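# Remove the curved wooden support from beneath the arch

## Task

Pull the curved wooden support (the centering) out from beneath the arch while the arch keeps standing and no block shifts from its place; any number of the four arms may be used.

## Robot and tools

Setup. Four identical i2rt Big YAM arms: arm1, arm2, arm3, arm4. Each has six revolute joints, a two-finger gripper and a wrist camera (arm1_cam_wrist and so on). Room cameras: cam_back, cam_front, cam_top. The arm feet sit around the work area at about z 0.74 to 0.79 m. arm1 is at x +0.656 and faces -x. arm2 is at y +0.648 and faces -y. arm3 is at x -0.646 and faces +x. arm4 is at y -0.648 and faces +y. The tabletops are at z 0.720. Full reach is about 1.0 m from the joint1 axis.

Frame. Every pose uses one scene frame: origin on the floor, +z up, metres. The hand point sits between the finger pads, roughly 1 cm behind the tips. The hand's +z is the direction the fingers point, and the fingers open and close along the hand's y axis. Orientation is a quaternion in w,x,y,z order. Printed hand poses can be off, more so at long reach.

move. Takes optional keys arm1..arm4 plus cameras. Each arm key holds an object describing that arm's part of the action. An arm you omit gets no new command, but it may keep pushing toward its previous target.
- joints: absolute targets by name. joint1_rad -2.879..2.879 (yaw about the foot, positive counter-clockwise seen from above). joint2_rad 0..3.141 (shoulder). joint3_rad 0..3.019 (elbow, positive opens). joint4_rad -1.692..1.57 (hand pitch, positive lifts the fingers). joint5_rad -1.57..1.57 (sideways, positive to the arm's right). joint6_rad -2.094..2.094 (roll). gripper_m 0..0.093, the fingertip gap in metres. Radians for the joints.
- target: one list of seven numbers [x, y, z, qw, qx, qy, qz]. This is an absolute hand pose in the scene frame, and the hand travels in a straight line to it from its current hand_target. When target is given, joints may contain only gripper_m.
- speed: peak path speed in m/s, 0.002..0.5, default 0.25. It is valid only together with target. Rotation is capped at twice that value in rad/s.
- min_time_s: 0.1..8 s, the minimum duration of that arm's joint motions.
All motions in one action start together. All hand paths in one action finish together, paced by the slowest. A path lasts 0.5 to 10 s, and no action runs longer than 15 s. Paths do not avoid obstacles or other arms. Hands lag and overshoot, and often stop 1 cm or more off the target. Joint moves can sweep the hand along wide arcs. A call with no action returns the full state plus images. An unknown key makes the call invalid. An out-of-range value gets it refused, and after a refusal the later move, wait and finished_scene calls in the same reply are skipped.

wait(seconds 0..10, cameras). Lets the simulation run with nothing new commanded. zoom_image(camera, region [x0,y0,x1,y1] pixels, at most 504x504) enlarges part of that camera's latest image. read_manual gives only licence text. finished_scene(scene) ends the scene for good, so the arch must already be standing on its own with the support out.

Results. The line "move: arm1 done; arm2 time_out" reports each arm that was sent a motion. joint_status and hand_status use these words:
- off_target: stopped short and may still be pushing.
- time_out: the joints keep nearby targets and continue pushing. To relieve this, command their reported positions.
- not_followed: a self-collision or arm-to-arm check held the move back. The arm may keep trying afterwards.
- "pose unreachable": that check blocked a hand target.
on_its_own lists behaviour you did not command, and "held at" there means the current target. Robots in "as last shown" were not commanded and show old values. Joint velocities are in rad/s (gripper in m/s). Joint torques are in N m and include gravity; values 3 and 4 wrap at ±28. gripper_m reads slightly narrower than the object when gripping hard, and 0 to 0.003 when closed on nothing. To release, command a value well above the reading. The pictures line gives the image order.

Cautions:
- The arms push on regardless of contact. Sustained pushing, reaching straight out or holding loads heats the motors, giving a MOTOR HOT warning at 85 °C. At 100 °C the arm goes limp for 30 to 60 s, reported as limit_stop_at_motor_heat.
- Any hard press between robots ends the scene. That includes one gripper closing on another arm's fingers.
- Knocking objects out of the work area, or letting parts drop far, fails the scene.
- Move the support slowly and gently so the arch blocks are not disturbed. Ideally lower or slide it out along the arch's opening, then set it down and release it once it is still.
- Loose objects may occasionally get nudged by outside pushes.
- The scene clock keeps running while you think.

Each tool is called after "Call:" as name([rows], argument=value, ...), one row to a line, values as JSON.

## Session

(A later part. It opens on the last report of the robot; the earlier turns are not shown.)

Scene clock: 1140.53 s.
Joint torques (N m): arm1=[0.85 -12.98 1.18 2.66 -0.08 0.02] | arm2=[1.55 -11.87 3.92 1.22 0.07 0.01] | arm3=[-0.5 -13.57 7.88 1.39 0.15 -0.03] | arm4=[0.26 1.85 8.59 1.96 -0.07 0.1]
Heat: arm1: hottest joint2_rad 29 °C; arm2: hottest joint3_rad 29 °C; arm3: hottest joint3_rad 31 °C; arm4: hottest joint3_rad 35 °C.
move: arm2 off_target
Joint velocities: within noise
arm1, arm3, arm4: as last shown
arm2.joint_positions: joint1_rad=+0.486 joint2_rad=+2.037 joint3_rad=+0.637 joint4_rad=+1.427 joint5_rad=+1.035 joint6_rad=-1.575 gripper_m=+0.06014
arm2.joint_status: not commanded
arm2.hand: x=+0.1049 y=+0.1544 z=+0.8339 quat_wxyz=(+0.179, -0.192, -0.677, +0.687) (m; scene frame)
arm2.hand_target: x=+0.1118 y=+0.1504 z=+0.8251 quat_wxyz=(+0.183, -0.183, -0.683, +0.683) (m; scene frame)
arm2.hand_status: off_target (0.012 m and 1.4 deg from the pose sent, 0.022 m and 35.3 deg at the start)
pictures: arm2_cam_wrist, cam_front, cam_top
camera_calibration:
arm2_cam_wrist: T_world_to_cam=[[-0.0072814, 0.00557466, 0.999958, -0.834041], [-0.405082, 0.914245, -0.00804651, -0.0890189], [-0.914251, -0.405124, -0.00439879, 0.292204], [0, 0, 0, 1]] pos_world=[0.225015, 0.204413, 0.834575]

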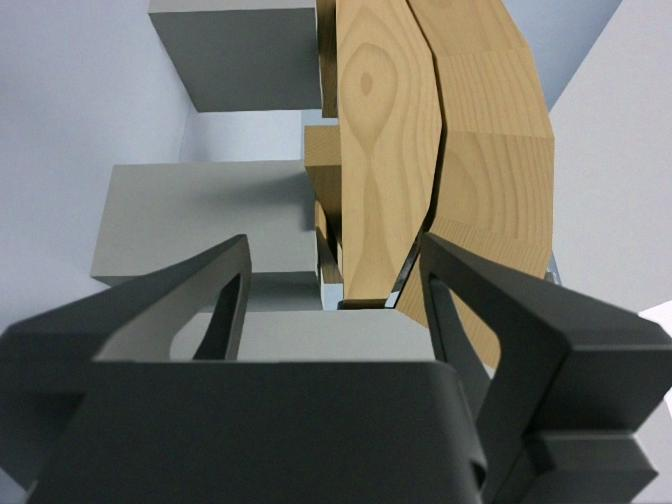

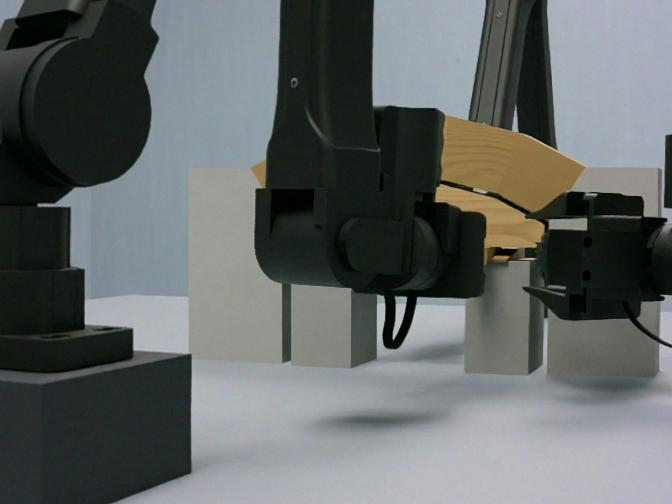

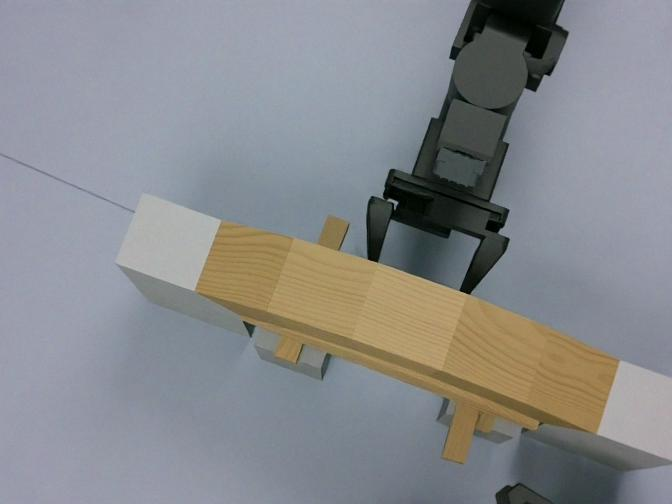

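Call:
move(arm2={"target": [0.094, 0.115, 0.8205, -0.183, 0.183, 0.683, -0.683], "speed": 0.06}, cameras=["arm2_cam_wrist", "cam_front", "cam_top"])

Call:
zoom_image(camera="cam_top", region=[380, 330, 600, 504])

Call:
zoom_image(camera="cam_front", region=[400, 180, 650, 350])

Scene clock: 1158.70 s.
Joint torques (N m): arm1=[0.97 -12.92 1.2 2.66 -0.07 0.03] | arm2=[0.03 -12.69 4.14 1.28 -0.08 0.03] | arm3=[-0.62 -14.33 8.13 1.35 0.11 -0.04] | arm4=[0.32 1.79 8.59 1.96 -0.07 0.1]
Heat: arm1: hottest joint2_rad 29 °C; arm2: hottest joint3_rad 29 °C; arm3: hottest joint3_rad 31 °C; arm4: hottest joint3_rad 35 °C.
move: arm2 off_target
Joint velocities: within noise
arm1, arm4: as last shown
arm2.joint_positions: joint1_rad=+0.424 joint2_rad=+2.064 joint3_rad=+0.702 joint4_rad=+1.387 joint5_rad=+0.961 joint6_rad=-1.575 gripper_m=+0.06014
arm2.joint_status: not commanded
arm2.hand: x=+0.0948 y=+0.1221 z=+0.8298 quat_wxyz=(+0.176, -0.187, -0.679, +0.688) (m; scene frame)
arm2.hand_target: x=+0.0939 y=+0.1154 z=+0.8205 quat_wxyz=(+0.183, -0.183, -0.683, +0.683) (m; scene frame)
arm2.hand_status: off_target (0.012 m and 1.2 deg from the pose sent, 0.043 m and 1.4 deg at the start)
arm3.joint_positions: joint1_rad=+0.022 joint2_rad=+1.896 joint3_rad=+0.865 joint4_rad=+1.024 joint5_rad=-0.035 joint6_rad=-0.005 gripper_m=+0.07011
arm3.joint_status: not commanded
arm3.hand: x=+0.0054 y=+0.0092 z=+0.8770 quat_wxyz=(-0.706, +0.017, -0.708, -0.011) (m; scene frame)
arm3.hand_target: x=+0.0173 y=+0.0136 z=+0.8762 quat_wxyz=(-0.707, +0.015, -0.707, -0.015) (m; scene frame)
arm3.hand_status: not commanded
pictures: arm2_cam_wrist, cam_front, cam_top
camera_calibration:
arm2_cam_wrist: T_world_to_cam=[[-0.00448636, 0.00404882, 0.999982, -0.829895], [-0.415846, 0.909418, -0.0055478, -0.064165], [-0.909424, -0.415863, -0.0023963, 0.268949], [0, 0, 0, 1]] pos_world=[0.214183, 0.173559, 0.830168]

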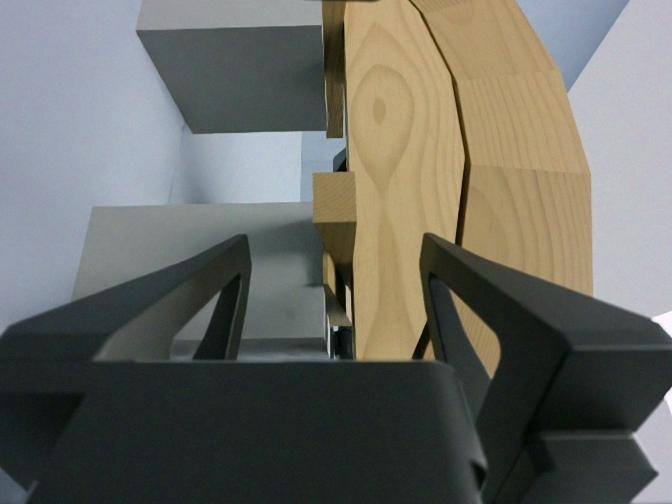

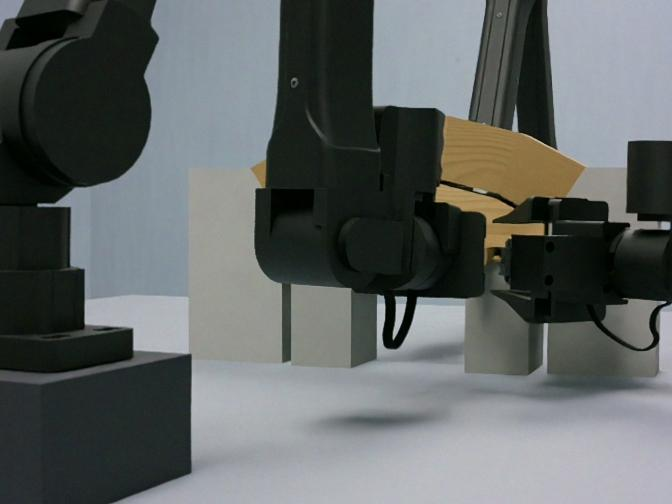

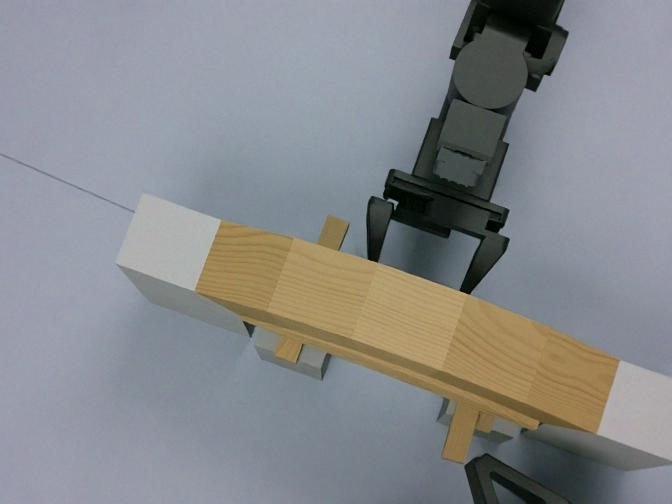

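Scaled by 2.291 from the camera's 672x504 image, which has a finer 960x720 frame.

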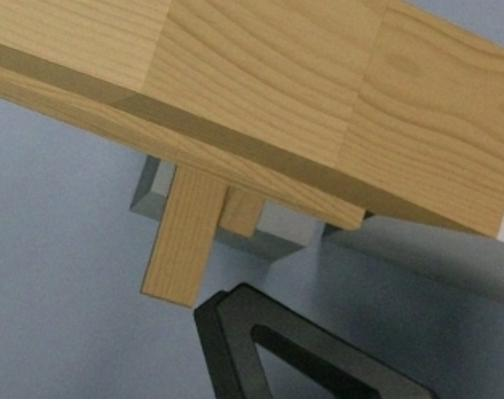

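Scaled by 2.016 from the camera's 672x504 image, which has a finer 960x720 frame.

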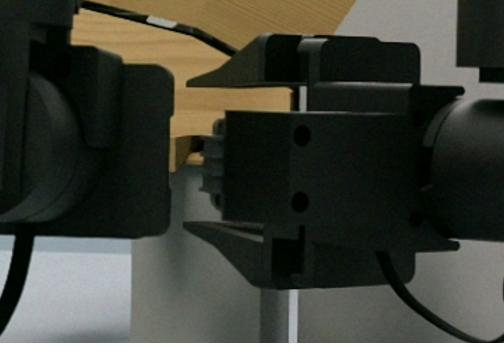

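Call:
move(arm2={"target": [0.0755, 0.087, 0.8205, -0.183, 0.183, 0.683, -0.683], "speed": 0.05}, arm1={"target": [0.19, 0.03, 0.87, 0.4745, -0.4745, -0.5243, 0.5243], "joints": {"gripper_m": 0.085}}, cameras=["arm2_cam_wrist", "arm1_cam_wrist", "cam_top"])

Call:
zoom_image(camera="cam_top", region=[380, 330, 600, 504])

Scene clock: 1178.97 s.
Joint torques (N m): arm1=[2.61 -11.75 1.07 2.48 0.12 -0.04] | arm2=[-0.26 -13.22 4.79 1.29 -0.06 0.03] | arm3=[0.67 -14.74 7.91 1.55 0.09 -0.03] | arm4=[0.32 1.85 8.59 1.96 -0.07 0.1]
Heat: arm1: hottest joint2_rad 29 °C; arm2: hottest joint3_rad 29 °C; arm3: hottest joint3_rad 31 °C; arm4: hottest joint3_rad 35 °C.
move: arm1 done; arm2 off_target
Joint velocities: within noise
arm1.joint_positions: joint1_rad=-0.180 joint2_rad=+1.935 joint3_rad=+0.374 joint4_rad=+1.540 joint5_rad=-0.268 joint6_rad=-1.571 gripper_m=+0.08486
arm1.joint_status: all done
arm1.hand: x=+0.1893 y=+0.0344 z=+0.8617 quat_wxyz=(+0.467, -0.486, -0.524, +0.521) (m; scene frame)
arm1.hand_target: x=+0.1901 y=+0.0300 z=+0.8697 quat_wxyz=(+0.474, -0.475, -0.524, +0.524) (m; scene frame)
arm1.hand_status: done (0.009 m and 1.6 deg from the pose sent, 0.071 m and 90.5 deg at the start)
arm2.joint_positions: joint1_rad=+0.361 joint2_rad=+2.076 joint3_rad=+0.752 joint4_rad=+1.347 joint5_rad=+0.896 joint6_rad=-1.575 gripper_m=+0.06014
arm2.joint_status: not commanded
arm2.hand: x=+0.0781 y=+0.0948 z=+0.8301 quat_wxyz=(+0.176, -0.185, -0.679, +0.688) (m; scene frame)
arm2.hand_target: x=+0.0755 y=+0.0875 z=+0.8206 quat_wxyz=(+0.183, -0.183, -0.683, +0.683) (m; scene frame)
arm2.hand_status: off_target (0.013 m and 1.1 deg from the pose sent, 0.041 m and 1.2 deg at the start)
arm3, arm4: as last shown
pictures: arm1_cam_wrist, arm2_cam_wrist, cam_top
camera_calibration:
arm1_cam_wrist: T_world_to_cam=[[-0.0221371, 0.00182873, 0.999753, -0.857914], [0.496473, 0.868001, 0.00940546, -0.128413], [-0.86777, 0.496559, -0.020123, 0.291707], [0, 0, 0, 1]] pos_world=[0.297896, -0.031818, 0.86478]
arm2_cam_wrist: T_world_to_cam=[[-0.00246398, 0.00321256, 0.999992, -0.83024], [-0.418261, 0.908318, -0.00394864, -0.0472573], [-0.908323, -0.418268, -0.000894384, 0.241419], [0, 0, 0, 1]] pos_world=[0.197475, 0.146569, 0.830263]

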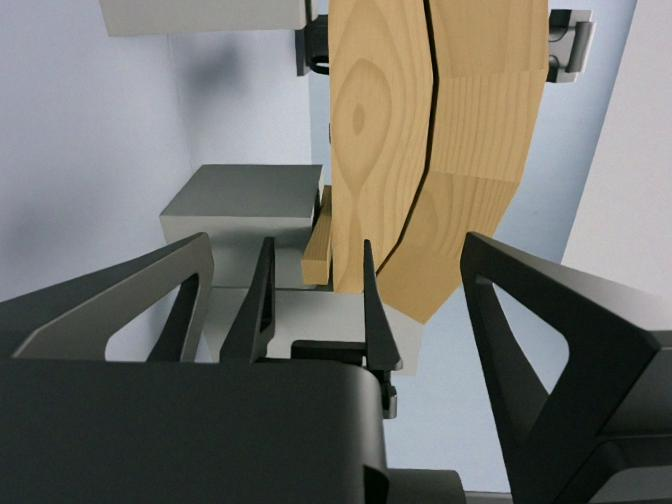

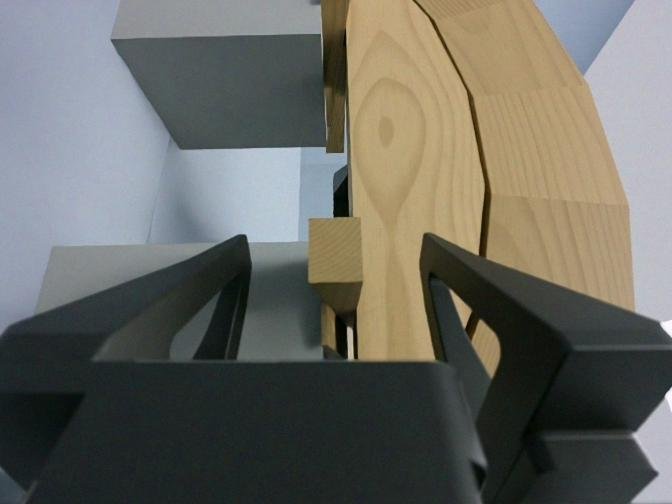

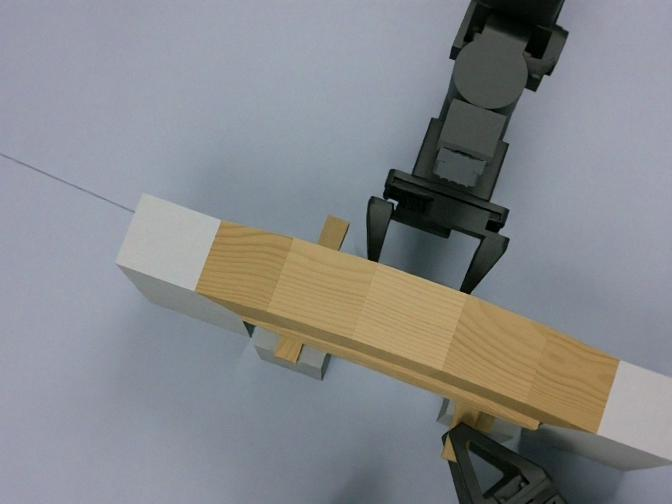

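Scaled by 2.291 from the camera's 672x504 image, which has a finer 960x720 frame.

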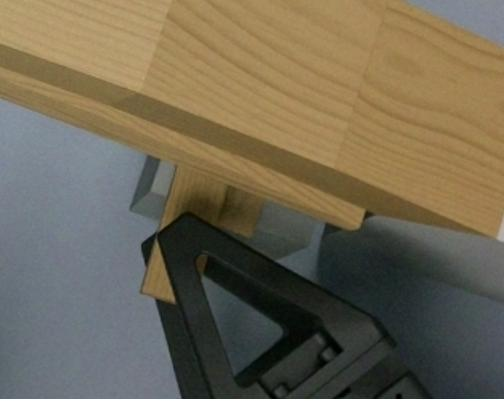

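Call:
move(arm2={"joints": {"gripper_m": 0.008}}, cameras=["arm2_cam_wrist", "cam_front", "cam_top", "arm3_cam_wrist"])

Call:
zoom_image(camera="cam_front", region=[270, 150, 570, 330])

Scene clock: 1185.97 s.
Joint torques (N m): arm1=[2.55 -11.75 1.06 2.5 0.13 0.01] | arm2=[-0.38 -13.16 4.38 1.26 -0.09 0.14] | arm3=[0.67 -14.45 7.94 1.65 0.13 0.02] | arm4=[0.32 1.85 8.59 1.98 -0.07 0.1]
Heat: arm1: hottest joint2_rad 29 °C; arm2: hottest joint3_rad 29 °C; arm3: hottest joint3_rad 31 °C; arm4: hottest joint3_rad 35 °C.
move: arm2 off_target
Joint velocities: within noise
arm1, arm3, arm4: as last shown
arm1.hand: x=+0.1893 y=+0.0344 z=+0.8617 quat_wxyz=(+0.467, -0.486, -0.525, +0.520) (m; scene frame)
arm2.joint_positions: joint1_rad=+0.361 joint2_rad=+2.076 joint3_rad=+0.758 joint4_rad=+1.347 joint5_rad=+0.896 joint6_rad=-1.586 gripper_m=+0.01389
arm2.joint_status: gripper_m off_target (ended at +0.01391, target +0.00800)
arm2.hand: x=+0.0789 y=+0.0927 z=+0.8319 quat_wxyz=(+0.178, -0.183, -0.678, +0.689) (m; scene frame)
arm2.hand_target: x=+0.0755 y=+0.0875 z=+0.8206 quat_wxyz=(+0.183, -0.183, -0.683, +0.683) (m; scene frame)
arm2.hand_status: not commanded
pictures: arm2_cam_wrist, arm3_cam_wrist, cam_front, cam_top
camera_calibration:
arm2_cam_wrist: T_world_to_cam=[[0.00475972, 0.00379238, 0.999981, -0.83271], [-0.417792, 0.908541, -0.00145699, -0.0472067], [-0.90853, -0.417778, 0.00590882, 0.23558], [0, 0, 0, 1]] pos_world=[0.198272, 0.144467, 0.831234]
arm3_cam_wrist: T_world_to_cam=[[0.04448, -0.998979, 0.00790975, 0.00207317], [-0.586509, -0.0325224, -0.809289, 0.716328], [0.80872, 0.031358, -0.587357, 0.638274], [0, 0, 0, 1]] pos_world=[-0.0961438, 0.00535277, 0.954595]

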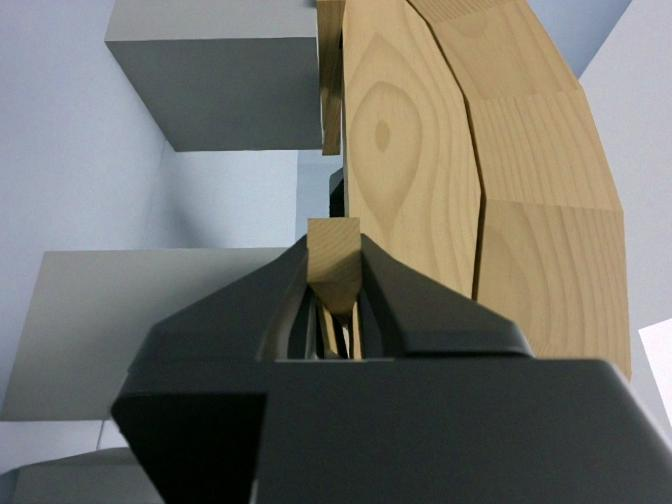

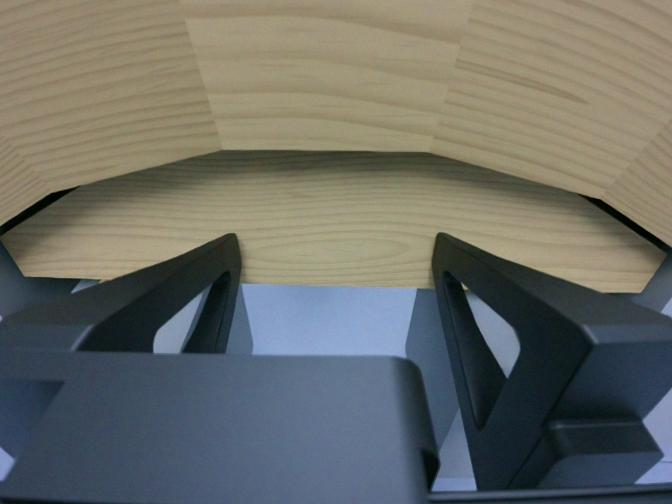

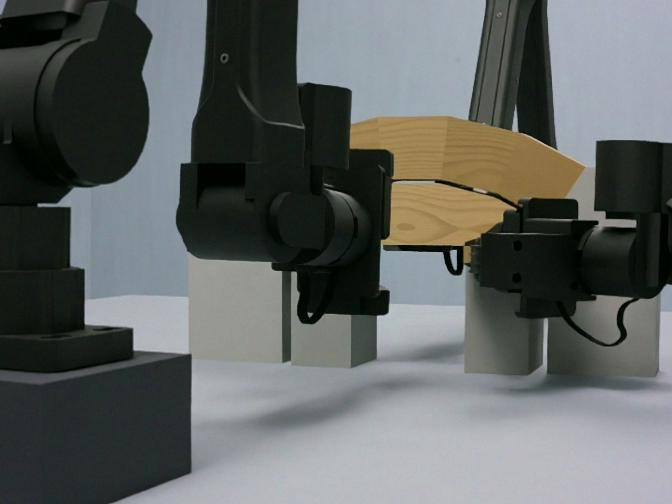

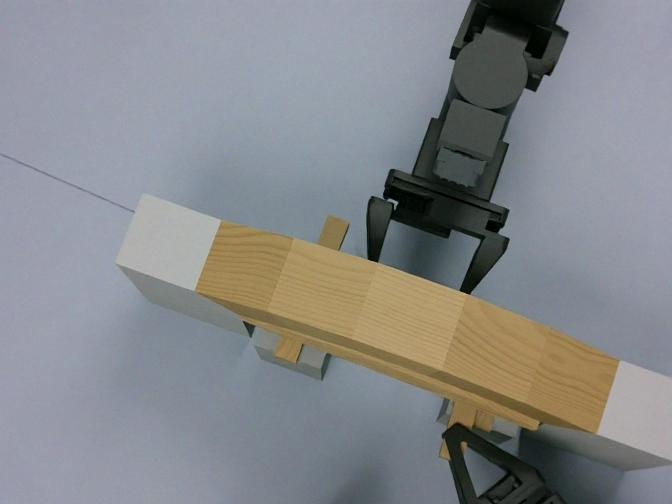

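Scaled by 1.680 from the camera's 672x504 image, which has a finer 960x720 frame.

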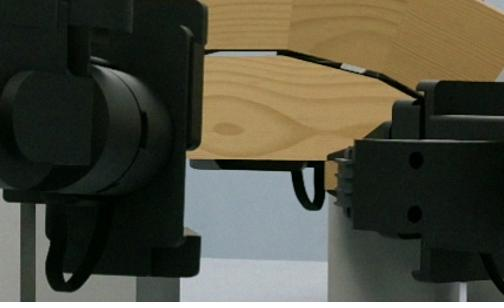

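Call:
move(arm3={"target": [0.043, 0.0146, 0.876, 0.7069, -0.0154, 0.7069, 0.0154], "speed": 0.03}, cameras=["arm2_cam_wrist", "arm3_cam_wrist", "cam_front", "cam_top"])

Call:
zoom_image(camera="cam_front", region=[270, 150, 570, 330])

Call:
zoom_image(camera="cam_top", region=[200, 200, 620, 504])

Scene clock: 1193.83 s.
Joint torques (N m): arm1=[2.43 -11.63 1.05 2.51 0.15 0] | arm2=[-0.15 -13.33 4.38 1.24 0.11 0.14] | arm3=[-0.44 -14.74 8.73 1.33 0.14 -0.02] | arm4=[0.26 1.85 8.59 1.98 -0.07 0.1]
Heat: arm1: hottest joint2_rad 29 °C; arm2: hottest joint3_rad 29 °C; arm3: hottest joint3_rad 31 °C; arm4: hottest joint3_rad 35 °C.
move: arm3 off_target
Joint velocities: within noise
arm1: as last shown
arm2.joint_positions: joint1_rad=+0.361 joint2_rad=+2.076 joint3_rad=+0.758 joint4_rad=+1.347 joint5_rad=+0.891 joint6_rad=-1.587 gripper_m=+0.01389
arm2.joint_status: not commanded
arm2.hand: x=+0.0797 y=+0.0923 z=+0.8318 quat_wxyz=(+0.177, -0.180, -0.679, +0.689) (m; scene frame)
arm2.hand_target: x=+0.0755 y=+0.0875 z=+0.8207 quat_wxyz=(+0.183, -0.183, -0.683, +0.683) (m; scene frame)
arm2.hand_status: not commanded
arm3.joint_positions: joint1_rad=+0.023 joint2_rad=+1.930 joint3_rad=+0.933 joint4_rad=+0.989 joint5_rad=-0.034 joint6_rad=-0.005 gripper_m=+0.07011
arm3.joint_status: not commanded
arm3.hand: x=+0.0278 y=+0.0099 z=+0.8771 quat_wxyz=(-0.706, +0.017, -0.708, -0.011) (m; scene frame)
arm3.hand_target: x=+0.0420 y=+0.0147 z=+0.8761 quat_wxyz=(-0.707, +0.016, -0.707, -0.015) (m; scene frame)
arm3.hand_status: off_target (0.016 m and 0.6 deg from the pose sent, 0.038 m and 0.6 deg at the start)
arm4.joint_positions: joint1_rad=-0.532 joint2_rad=+0.626 joint3_rad=+1.451 joint4_rad=-1.405 joint5_rad=+0.055 joint6_rad=-0.721 gripper_m=+0.09396
arm4.joint_status: not commanded
arm4.hand: x=+0.1251 y=-0.4552 z=+1.3292 quat_wxyz=(-0.469, +0.683, -0.557, -0.063) (m; scene frame)
arm4.hand_target: x=+0.1239 y=-0.4576 z=+1.3420 quat_wxyz=(-0.482, +0.677, -0.553, -0.066) (m; scene frame)
arm4.hand_status: not commanded
pictures: arm2_cam_wrist, arm3_cam_wrist, cam_front, cam_top
camera_calibration:
arm2_cam_wrist: T_world_to_cam=[[0.00570674, 0.00316512, 0.999979, -0.832606], [-0.422664, 0.906287, -0.000456486, -0.0466511], [-0.906269, -0.422652, 0.00650972, 0.235828], [0, 0, 0, 1]] pos_world=[0.198757, 0.144588, 0.831032]
arm3_cam_wrist: T_world_to_cam=[[0.0444882, -0.998979, 0.00787548, 0.0018078], [-0.58714, -0.032524, -0.808832, 0.72917], [0.808262, 0.0313595, -0.587987, 0.620822], [0, 0, 0, 1]] pos_world=[-0.0737429, 0.00605277, 0.954797]

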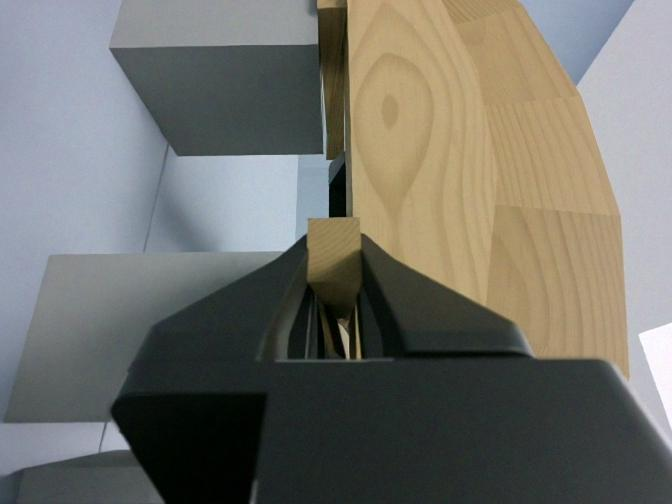

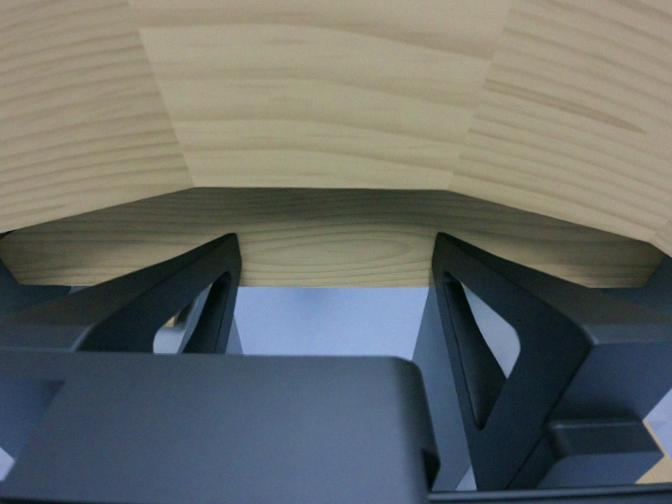

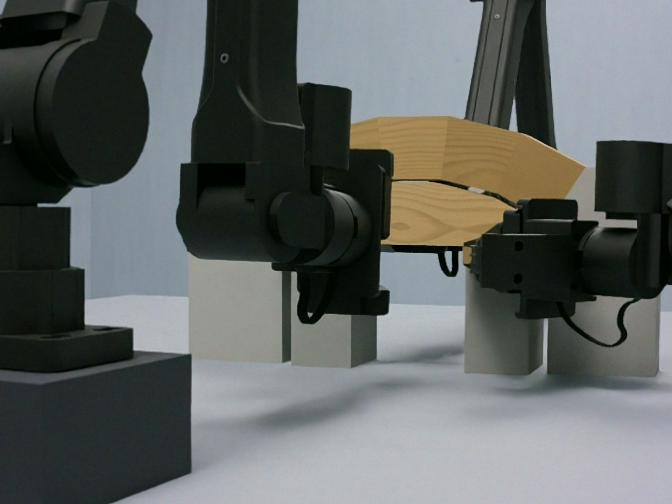

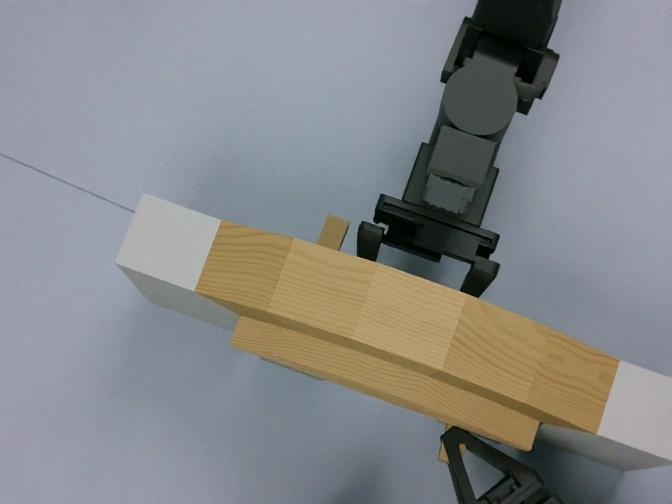

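Scaled by 1.680 from the camera's 672x504 image, which has a finer 960x720 frame.

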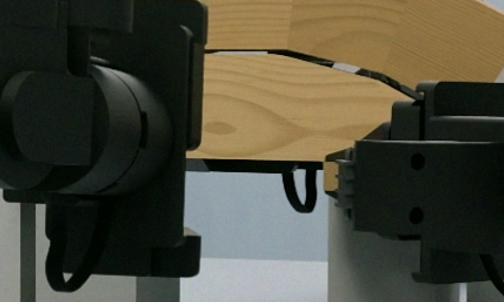

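Scaled by 1.200 from the camera's 672x504 image, which has a finer 960x720 frame.

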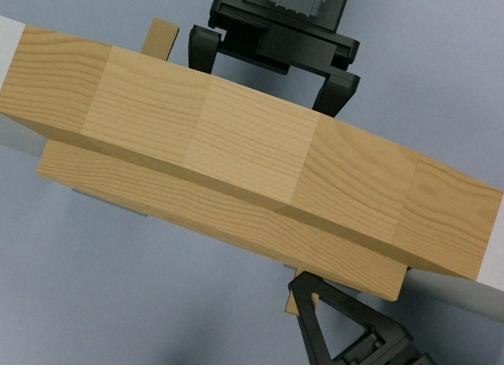

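Call:
wait(seconds=0.1, cameras=["arm1_cam_wrist"])

Call:
zoom_image(camera="arm1_cam_wrist", region=[160, 0, 560, 400])

Scene clock: 1216.00 s.
Joint torques (N m): arm1=[2.43 -11.81 1.11 2.48 0.13 0.01] | arm2=[-0.26 -13.1 4.37 1.25 0.11 0.14] | arm3=[0.03 -14.92 8.62 1.39 0.14 0] | arm4=[0.32 1.85 8.59 1.95 -0.07 0.1]
Heat: arm1: hottest joint2_rad 28 °C; arm2: hottest joint3_rad 29 °C; arm3: hottest joint3_rad 32 °C; arm4: hottest joint3_rad 35 °C.
Joint velocities: within noise
arm1.joint_positions: joint1_rad=-0.180 joint2_rad=+1.935 joint3_rad=+0.374 joint4_rad=+1.540 joint5_rad=-0.268 joint6_rad=-1.571 gripper_m=+0.08486
arm1.joint_status: not commanded
arm1.hand: x=+0.1893 y=+0.0344 z=+0.8617 quat_wxyz=(+0.467, -0.486, -0.525, +0.520) (m; scene frame)
arm1.hand_target: x=+0.1901 y=+0.0300 z=+0.8697 quat_wxyz=(+0.474, -0.475, -0.524, +0.524) (m; scene frame)
arm1.hand_status: not commanded
arm2.joint_positions: joint1_rad=+0.361 joint2_rad=+2.076 joint3_rad=+0.758 joint4_rad=+1.347 joint5_rad=+0.891 joint6_rad=-1.587 gripper_m=+0.01389
arm2.joint_status: not commanded
arm2.hand: x=+0.0797 y=+0.0923 z=+0.8318 quat_wxyz=(+0.177, -0.180, -0.679, +0.689) (m; scene frame)
arm2.hand_target: x=+0.0755 y=+0.0875 z=+0.8207 quat_wxyz=(+0.183, -0.183, -0.683, +0.683) (m; scene frame)
arm2.hand_status: not commanded
arm3.joint_positions: joint1_rad=+0.023 joint2_rad=+1.930 joint3_rad=+0.933 joint4_rad=+0.989 joint5_rad=-0.034 joint6_rad=-0.005 gripper_m=+0.07011
arm3.joint_status: not commanded
arm3.hand: x=+0.0278 y=+0.0099 z=+0.8771 quat_wxyz=(-0.706, +0.017, -0.708, -0.011) (m; scene frame)
arm3.hand_target: x=+0.0420 y=+0.0147 z=+0.8761 quat_wxyz=(-0.707, +0.016, -0.707, -0.015) (m; scene frame)
arm3.hand_status: off_target (0.016 m and 0.6 deg from the pose sent, 0.038 m and 0.6 deg at the start)
arm4.joint_positions: joint1_rad=-0.532 joint2_rad=+0.626 joint3_rad=+1.451 joint4_rad=-1.405 joint5_rad=+0.055 joint6_rad=-0.721 gripper_m=+0.09396
arm4.joint_status: not commanded
arm4.hand: x=+0.1251 y=-0.4552 z=+1.3292 quat_wxyz=(-0.469, +0.683, -0.557, -0.063) (m; scene frame)
arm4.hand_target: x=+0.1239 y=-0.4576 z=+1.3420 quat_wxyz=(-0.482, +0.677, -0.553, -0.066) (m; scene frame)
arm4.hand_status: not commanded
wait: 0.10 s; at rest from the start
pictures: arm1_cam_wrist
camera_calibration:
arm1_cam_wrist: T_world_to_cam=[[-0.0220299, 0.00141845, 0.999756, -0.857961], [0.496466, 0.868002, 0.00970823, -0.128673], [-0.867777, 0.496559, -0.0198262, 0.291452], [0, 0, 0, 1]] pos_world=[0.297896, -0.0318178, 0.86478]

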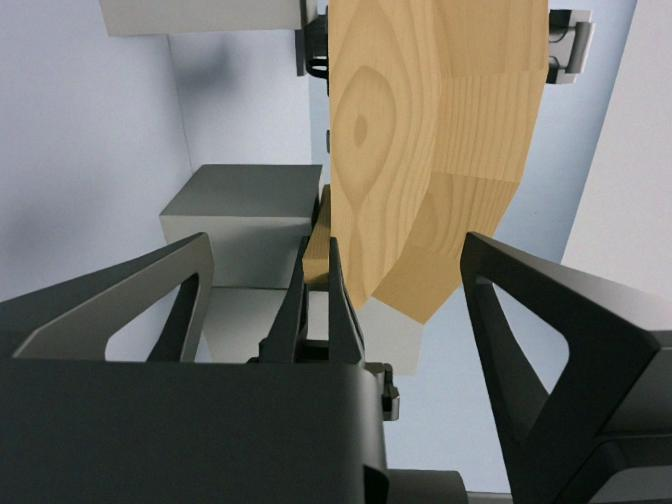

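Scaled by 1.260 from the camera's 672x504 image, which has a finer 960x720 frame.

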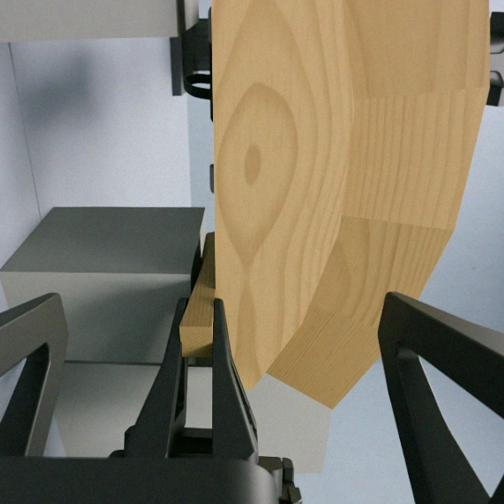

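Call:
move(arm1={"target": [0.137, 0.021, 0.885, 0.4745, -0.4745, -0.5243, 0.5243], "speed": 0.1}, cameras=["arm1_cam_wrist", "cam_front", "cam_top"])

Scene clock: 1250.17 s.
Joint torques (N m): arm1=[2.43 -12.63 4.41 1.62 0.15 0.03] | arm2=[0.03 -13.33 4.41 1.28 0.11 0.14] | arm3=[0.09 -14.74 8.69 1.54 0.1 -0.02] | arm4=[0.32 1.85 8.58 1.98 -0.07 0.1]
Heat: arm1: hottest joint2_rad 28 °C; arm2: hottest joint3_rad 29 °C; arm3: hottest joint3_rad 32 °C; arm4: hottest joint3_rad 35 °C.
move: arm1 off_target
Joint velocities: within noise
arm1.joint_positions: joint1_rad=-0.129 joint2_rad=+1.888 joint3_rad=+0.480 joint4_rad=+1.391 joint5_rad=-0.217 joint6_rad=-1.571 gripper_m=+0.08486
arm1.joint_status: not commanded
arm1.hand: x=+0.1448 y=+0.0244 z=+0.8767 quat_wxyz=(+0.468, -0.484, -0.524, +0.521) (m; scene frame)
arm1.hand_target: x=+0.1372 y=+0.0208 z=+0.8851 quat_wxyz=(+0.474, -0.475, -0.524, +0.524) (m; scene frame)
arm1.hand_status: off_target (0.012 m and 1.3 deg from the pose sent, 0.059 m and 1.6 deg at the start)
arm2, arm3, arm4: as last shown
pictures: arm1_cam_wrist, cam_front, cam_top
camera_calibration:
arm1_cam_wrist: T_world_to_cam=[[-0.017656, -0.000231013, 0.999844, -0.874569], [0.495857, 0.868358, 0.00895686, -0.0973848], [-0.868225, 0.495938, -0.0152172, 0.25402], [0, 0, 0, 1]] pos_world=[0.253394, -0.0416154, 0.87917]

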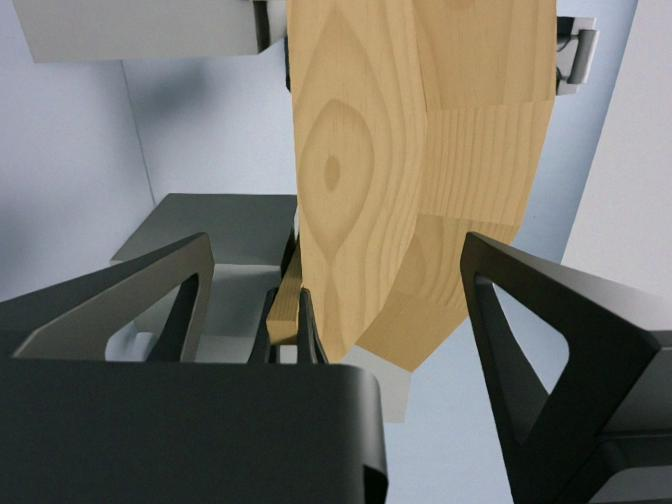

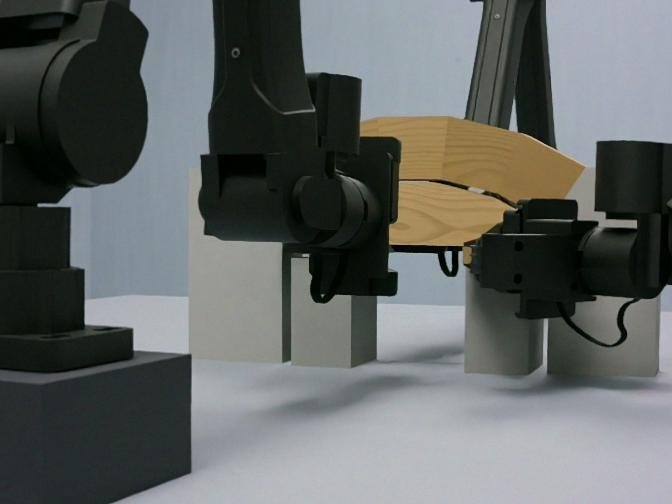

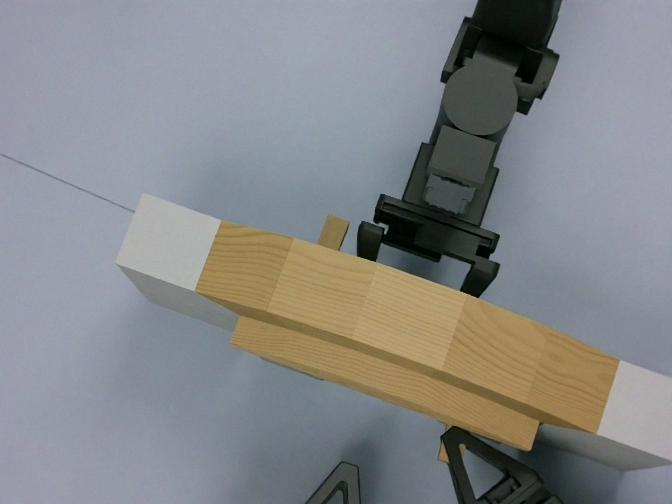

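Call:
move(arm1={"target": [0.095, 0.0175, 0.890, 0.4745, -0.4745, -0.5243, 0.5243], "speed": 0.06}, cameras=["arm1_cam_wrist", "cam_front"])

Scene clock: 1270.70 s.
Joint torques (N m): arm1=[2.49 -12.1 5.75 1.61 0.15 -0.01] | arm2=[-0.26 -13.33 4.38 1.21 0.11 0.13] | arm3=[0.09 -15.56 8.91 1.42 0.2 0.03] | arm4=[0.32 1.85 8.61 1.96 -0.07 0.1]
Heat: arm1: hottest joint2_rad 28 °C; arm2: hottest joint3_rad 29 °C; arm3: hottest joint3_rad 32 °C; arm4: hottest joint3_rad 35 °C.
move: arm1 done
Joint velocities: within noise
arm1.joint_positions: joint1_rad=-0.108 joint2_rad=+1.888 joint3_rad=+0.589 joint4_rad=+1.297 joint5_rad=-0.196 joint6_rad=-1.571 gripper_m=+0.08486
arm1.joint_status: not commanded
arm1.hand: x=+0.1037 y=+0.0219 z=+0.8890 quat_wxyz=(+0.473, -0.480, -0.521, +0.524) (m; scene frame)
arm1.hand_target: x=+0.0953 y=+0.0175 z=+0.8900 quat_wxyz=(+0.474, -0.475, -0.524, +0.524) (m; scene frame)
arm1.hand_status: done (0.010 m and 0.7 deg from the pose sent, 0.052 m and 1.3 deg at the start)
arm2, arm3, arm4: as last shown
pictures: arm1_cam_wrist, cam_front
camera_calibration:
arm1_cam_wrist: T_world_to_cam=[[-0.00363674, -0.00240076, 0.999991, -0.889165], [0.49672, 0.867902, 0.0038901, -0.070447], [-0.867903, 0.49673, -0.00196383, 0.208006], [0, 0, 0, 1]] pos_world=[0.212288, -0.0443164, 0.889839]

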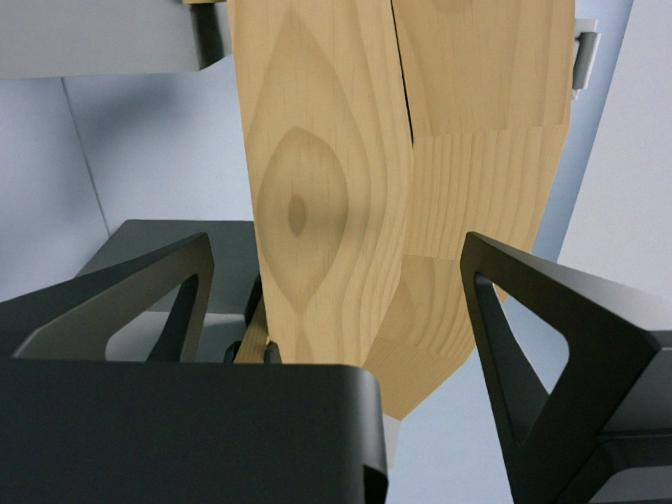

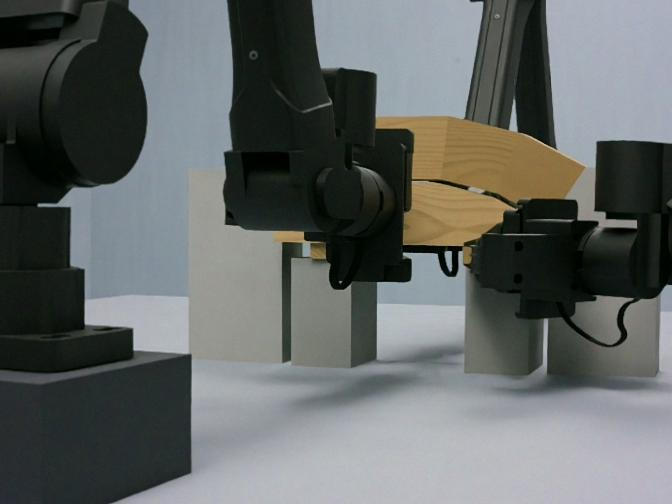

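Call:
move(arm1={"target": [0.061, 0.0145, 0.885, 0.4745, -0.4745, -0.5243, 0.5243], "speed": 0.05}, cameras=["arm1_cam_wrist", "cam_front", "cam_top", "cam_back"])

Call:
zoom_image(camera="cam_top", region=[200, 200, 620, 504])

Call:
zoom_image(camera="cam_front", region=[270, 120, 570, 330])

Scene clock: 1283.10 s.
Joint torques (N m): arm1=[2.61 -12.92 6.35 1.62 0.14 0.02] | arm2=[-0.09 -13.27 4.42 1.22 0.12 0.15] | arm3=[-1.03 -15.33 8.87 1.39 0.15 0.01] | arm4=[0.32 1.85 8.59 1.96 -0.07 0.1]
Heat: arm1: hottest joint2_rad 28 °C; arm2: hottest joint3_rad 29 °C; arm3: hottest joint3_rad 32 °C; arm4: hottest joint3_rad 35 °C.
move: arm1 off_target
Joint velocities: within noise
arm1.joint_positions: joint1_rad=-0.093 joint2_rad=+1.933 joint3_rad=+0.683 joint4_rad=+1.252 joint5_rad=-0.181 joint6_rad=-1.571 gripper_m=+0.08486
arm1.joint_status: not commanded
arm1.hand: x=+0.0704 y=+0.0193 z=+0.8870 quat_wxyz=(+0.474, -0.479, -0.520, +0.525) (m; scene frame)
arm1.hand_target: x=+0.0614 y=+0.0144 z=+0.8850 quat_wxyz=(+0.474, -0.475, -0.524, +0.524) (m; scene frame)
arm1.hand_status: off_target (0.011 m and 0.7 deg from the pose sent, 0.044 m and 0.7 deg at the start)
arm2, arm3, arm4: as last shown
pictures: arm1_cam_wrist, cam_back, cam_front, cam_top
camera_calibration:
arm1_cam_wrist: T_world_to_cam=[[0.000912507, -0.00274798, 0.999996, -0.887617], [0.496782, 0.867873, 0.00193159, -0.0499136], [-0.867875, 0.496779, 0.00215709, 0.17673], [0, 0, 0, 1]] pos_world=[0.178986, -0.0469164, 0.887329]

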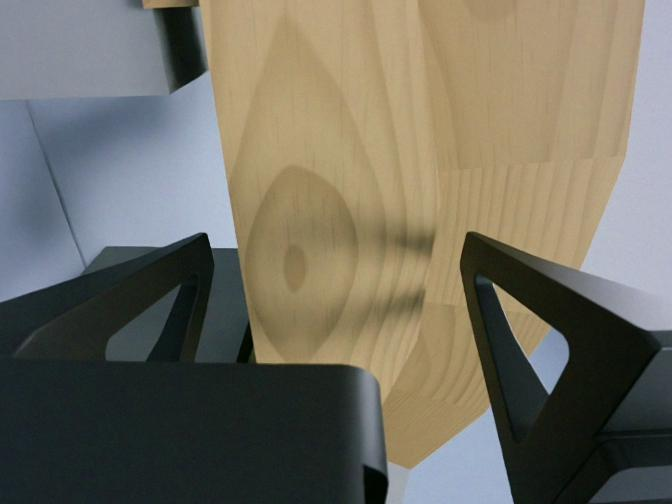

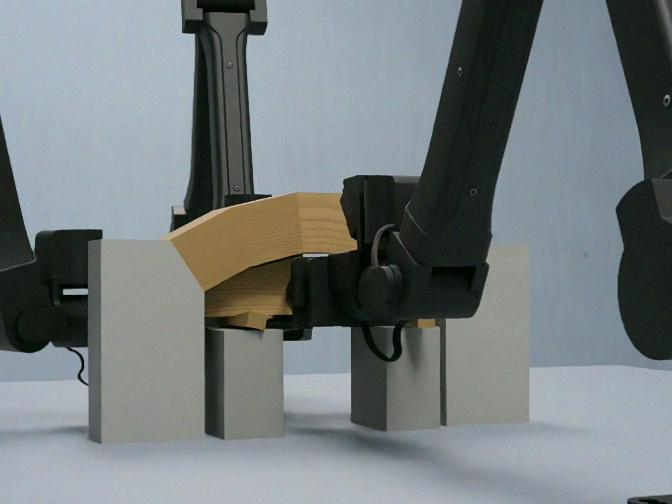

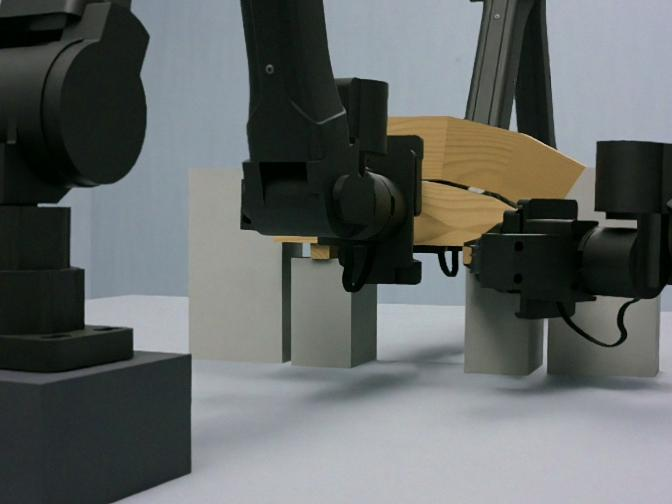

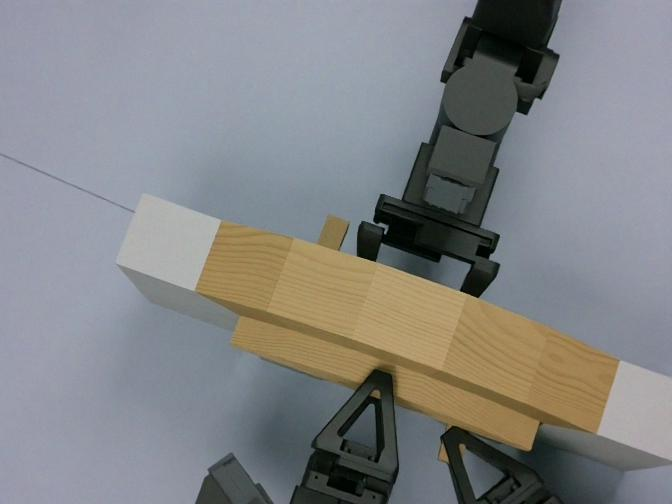

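Scaled by 1.200 from the camera's 672x504 image, which has a finer 960x720 frame.

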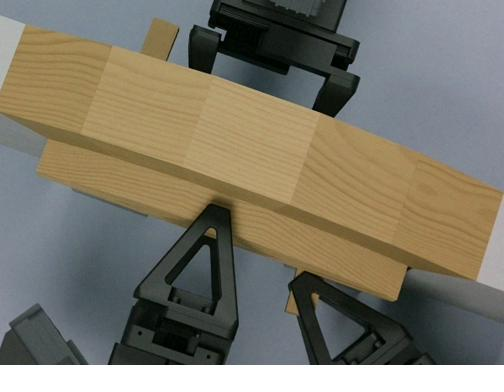

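Scaled by 1.680 from the camera's 672x504 image, which has a finer 960x720 frame.

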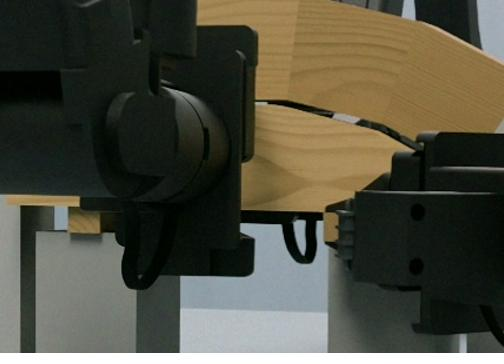

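Call:
move(arm1={"joints": {"gripper_m": 0.066}}, cameras=["arm1_cam_wrist"])

Call:
zoom_image(camera="arm1_cam_wrist", region=[150, 180, 540, 400])

Scene clock: 1293.17 s.
Joint torques (N m): arm1=[2.55 -12.75 6.39 1.63 0.15 0] | arm2=[-0.15 -13.45 4.42 1.28 0.13 0.15] | arm3=[-0.44 -14.86 8.77 1.29 0.13 0] | arm4=[0.32 1.79 8.59 1.96 -0.07 0.1]
Heat: arm1: hottest joint2_rad 29 °C; arm2: hottest joint3_rad 28 °C; arm3: hottest joint3_rad 32 °C; arm4: hottest joint3_rad 35 °C.
move: arm1 done
Joint velocities: within noise
arm1.joint_positions: joint1_rad=-0.093 joint2_rad=+1.933 joint3_rad=+0.683 joint4_rad=+1.252 joint5_rad=-0.181 joint6_rad=-1.572 gripper_m=+0.06621
arm1.joint_status: all done
arm1.hand: x=+0.0704 y=+0.0193 z=+0.8870 quat_wxyz=(+0.474, -0.479, -0.520, +0.525) (m; scene frame)
arm1.hand_target: x=+0.0614 y=+0.0144 z=+0.8851 quat_wxyz=(+0.475, -0.474, -0.524, +0.524) (m; scene frame)
arm1.hand_status: not commanded
arm2, arm3, arm4: as last shown
pictures: arm1_cam_wrist
camera_calibration:
arm1_cam_wrist: T_world_to_cam=[[0.00101976, -0.00315843, 0.999994, -0.887654], [0.496781, 0.867873, 0.00223453, -0.0501822], [-0.867876, 0.496776, 0.00245406, 0.176467], [0, 0, 0, 1]] pos_world=[0.178986, -0.0469162, 0.887329]

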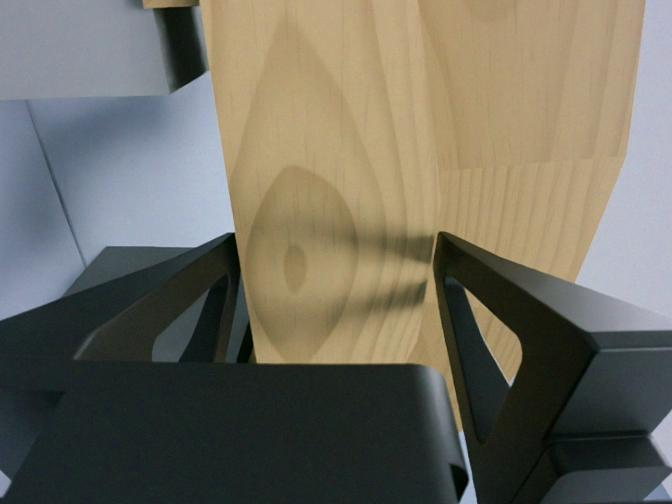

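Scaled by 1.292 from the camera's 672x504 image, which has a finer 960x720 frame.

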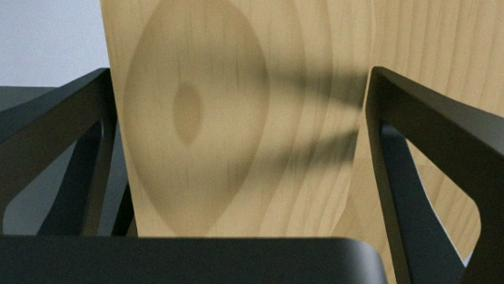

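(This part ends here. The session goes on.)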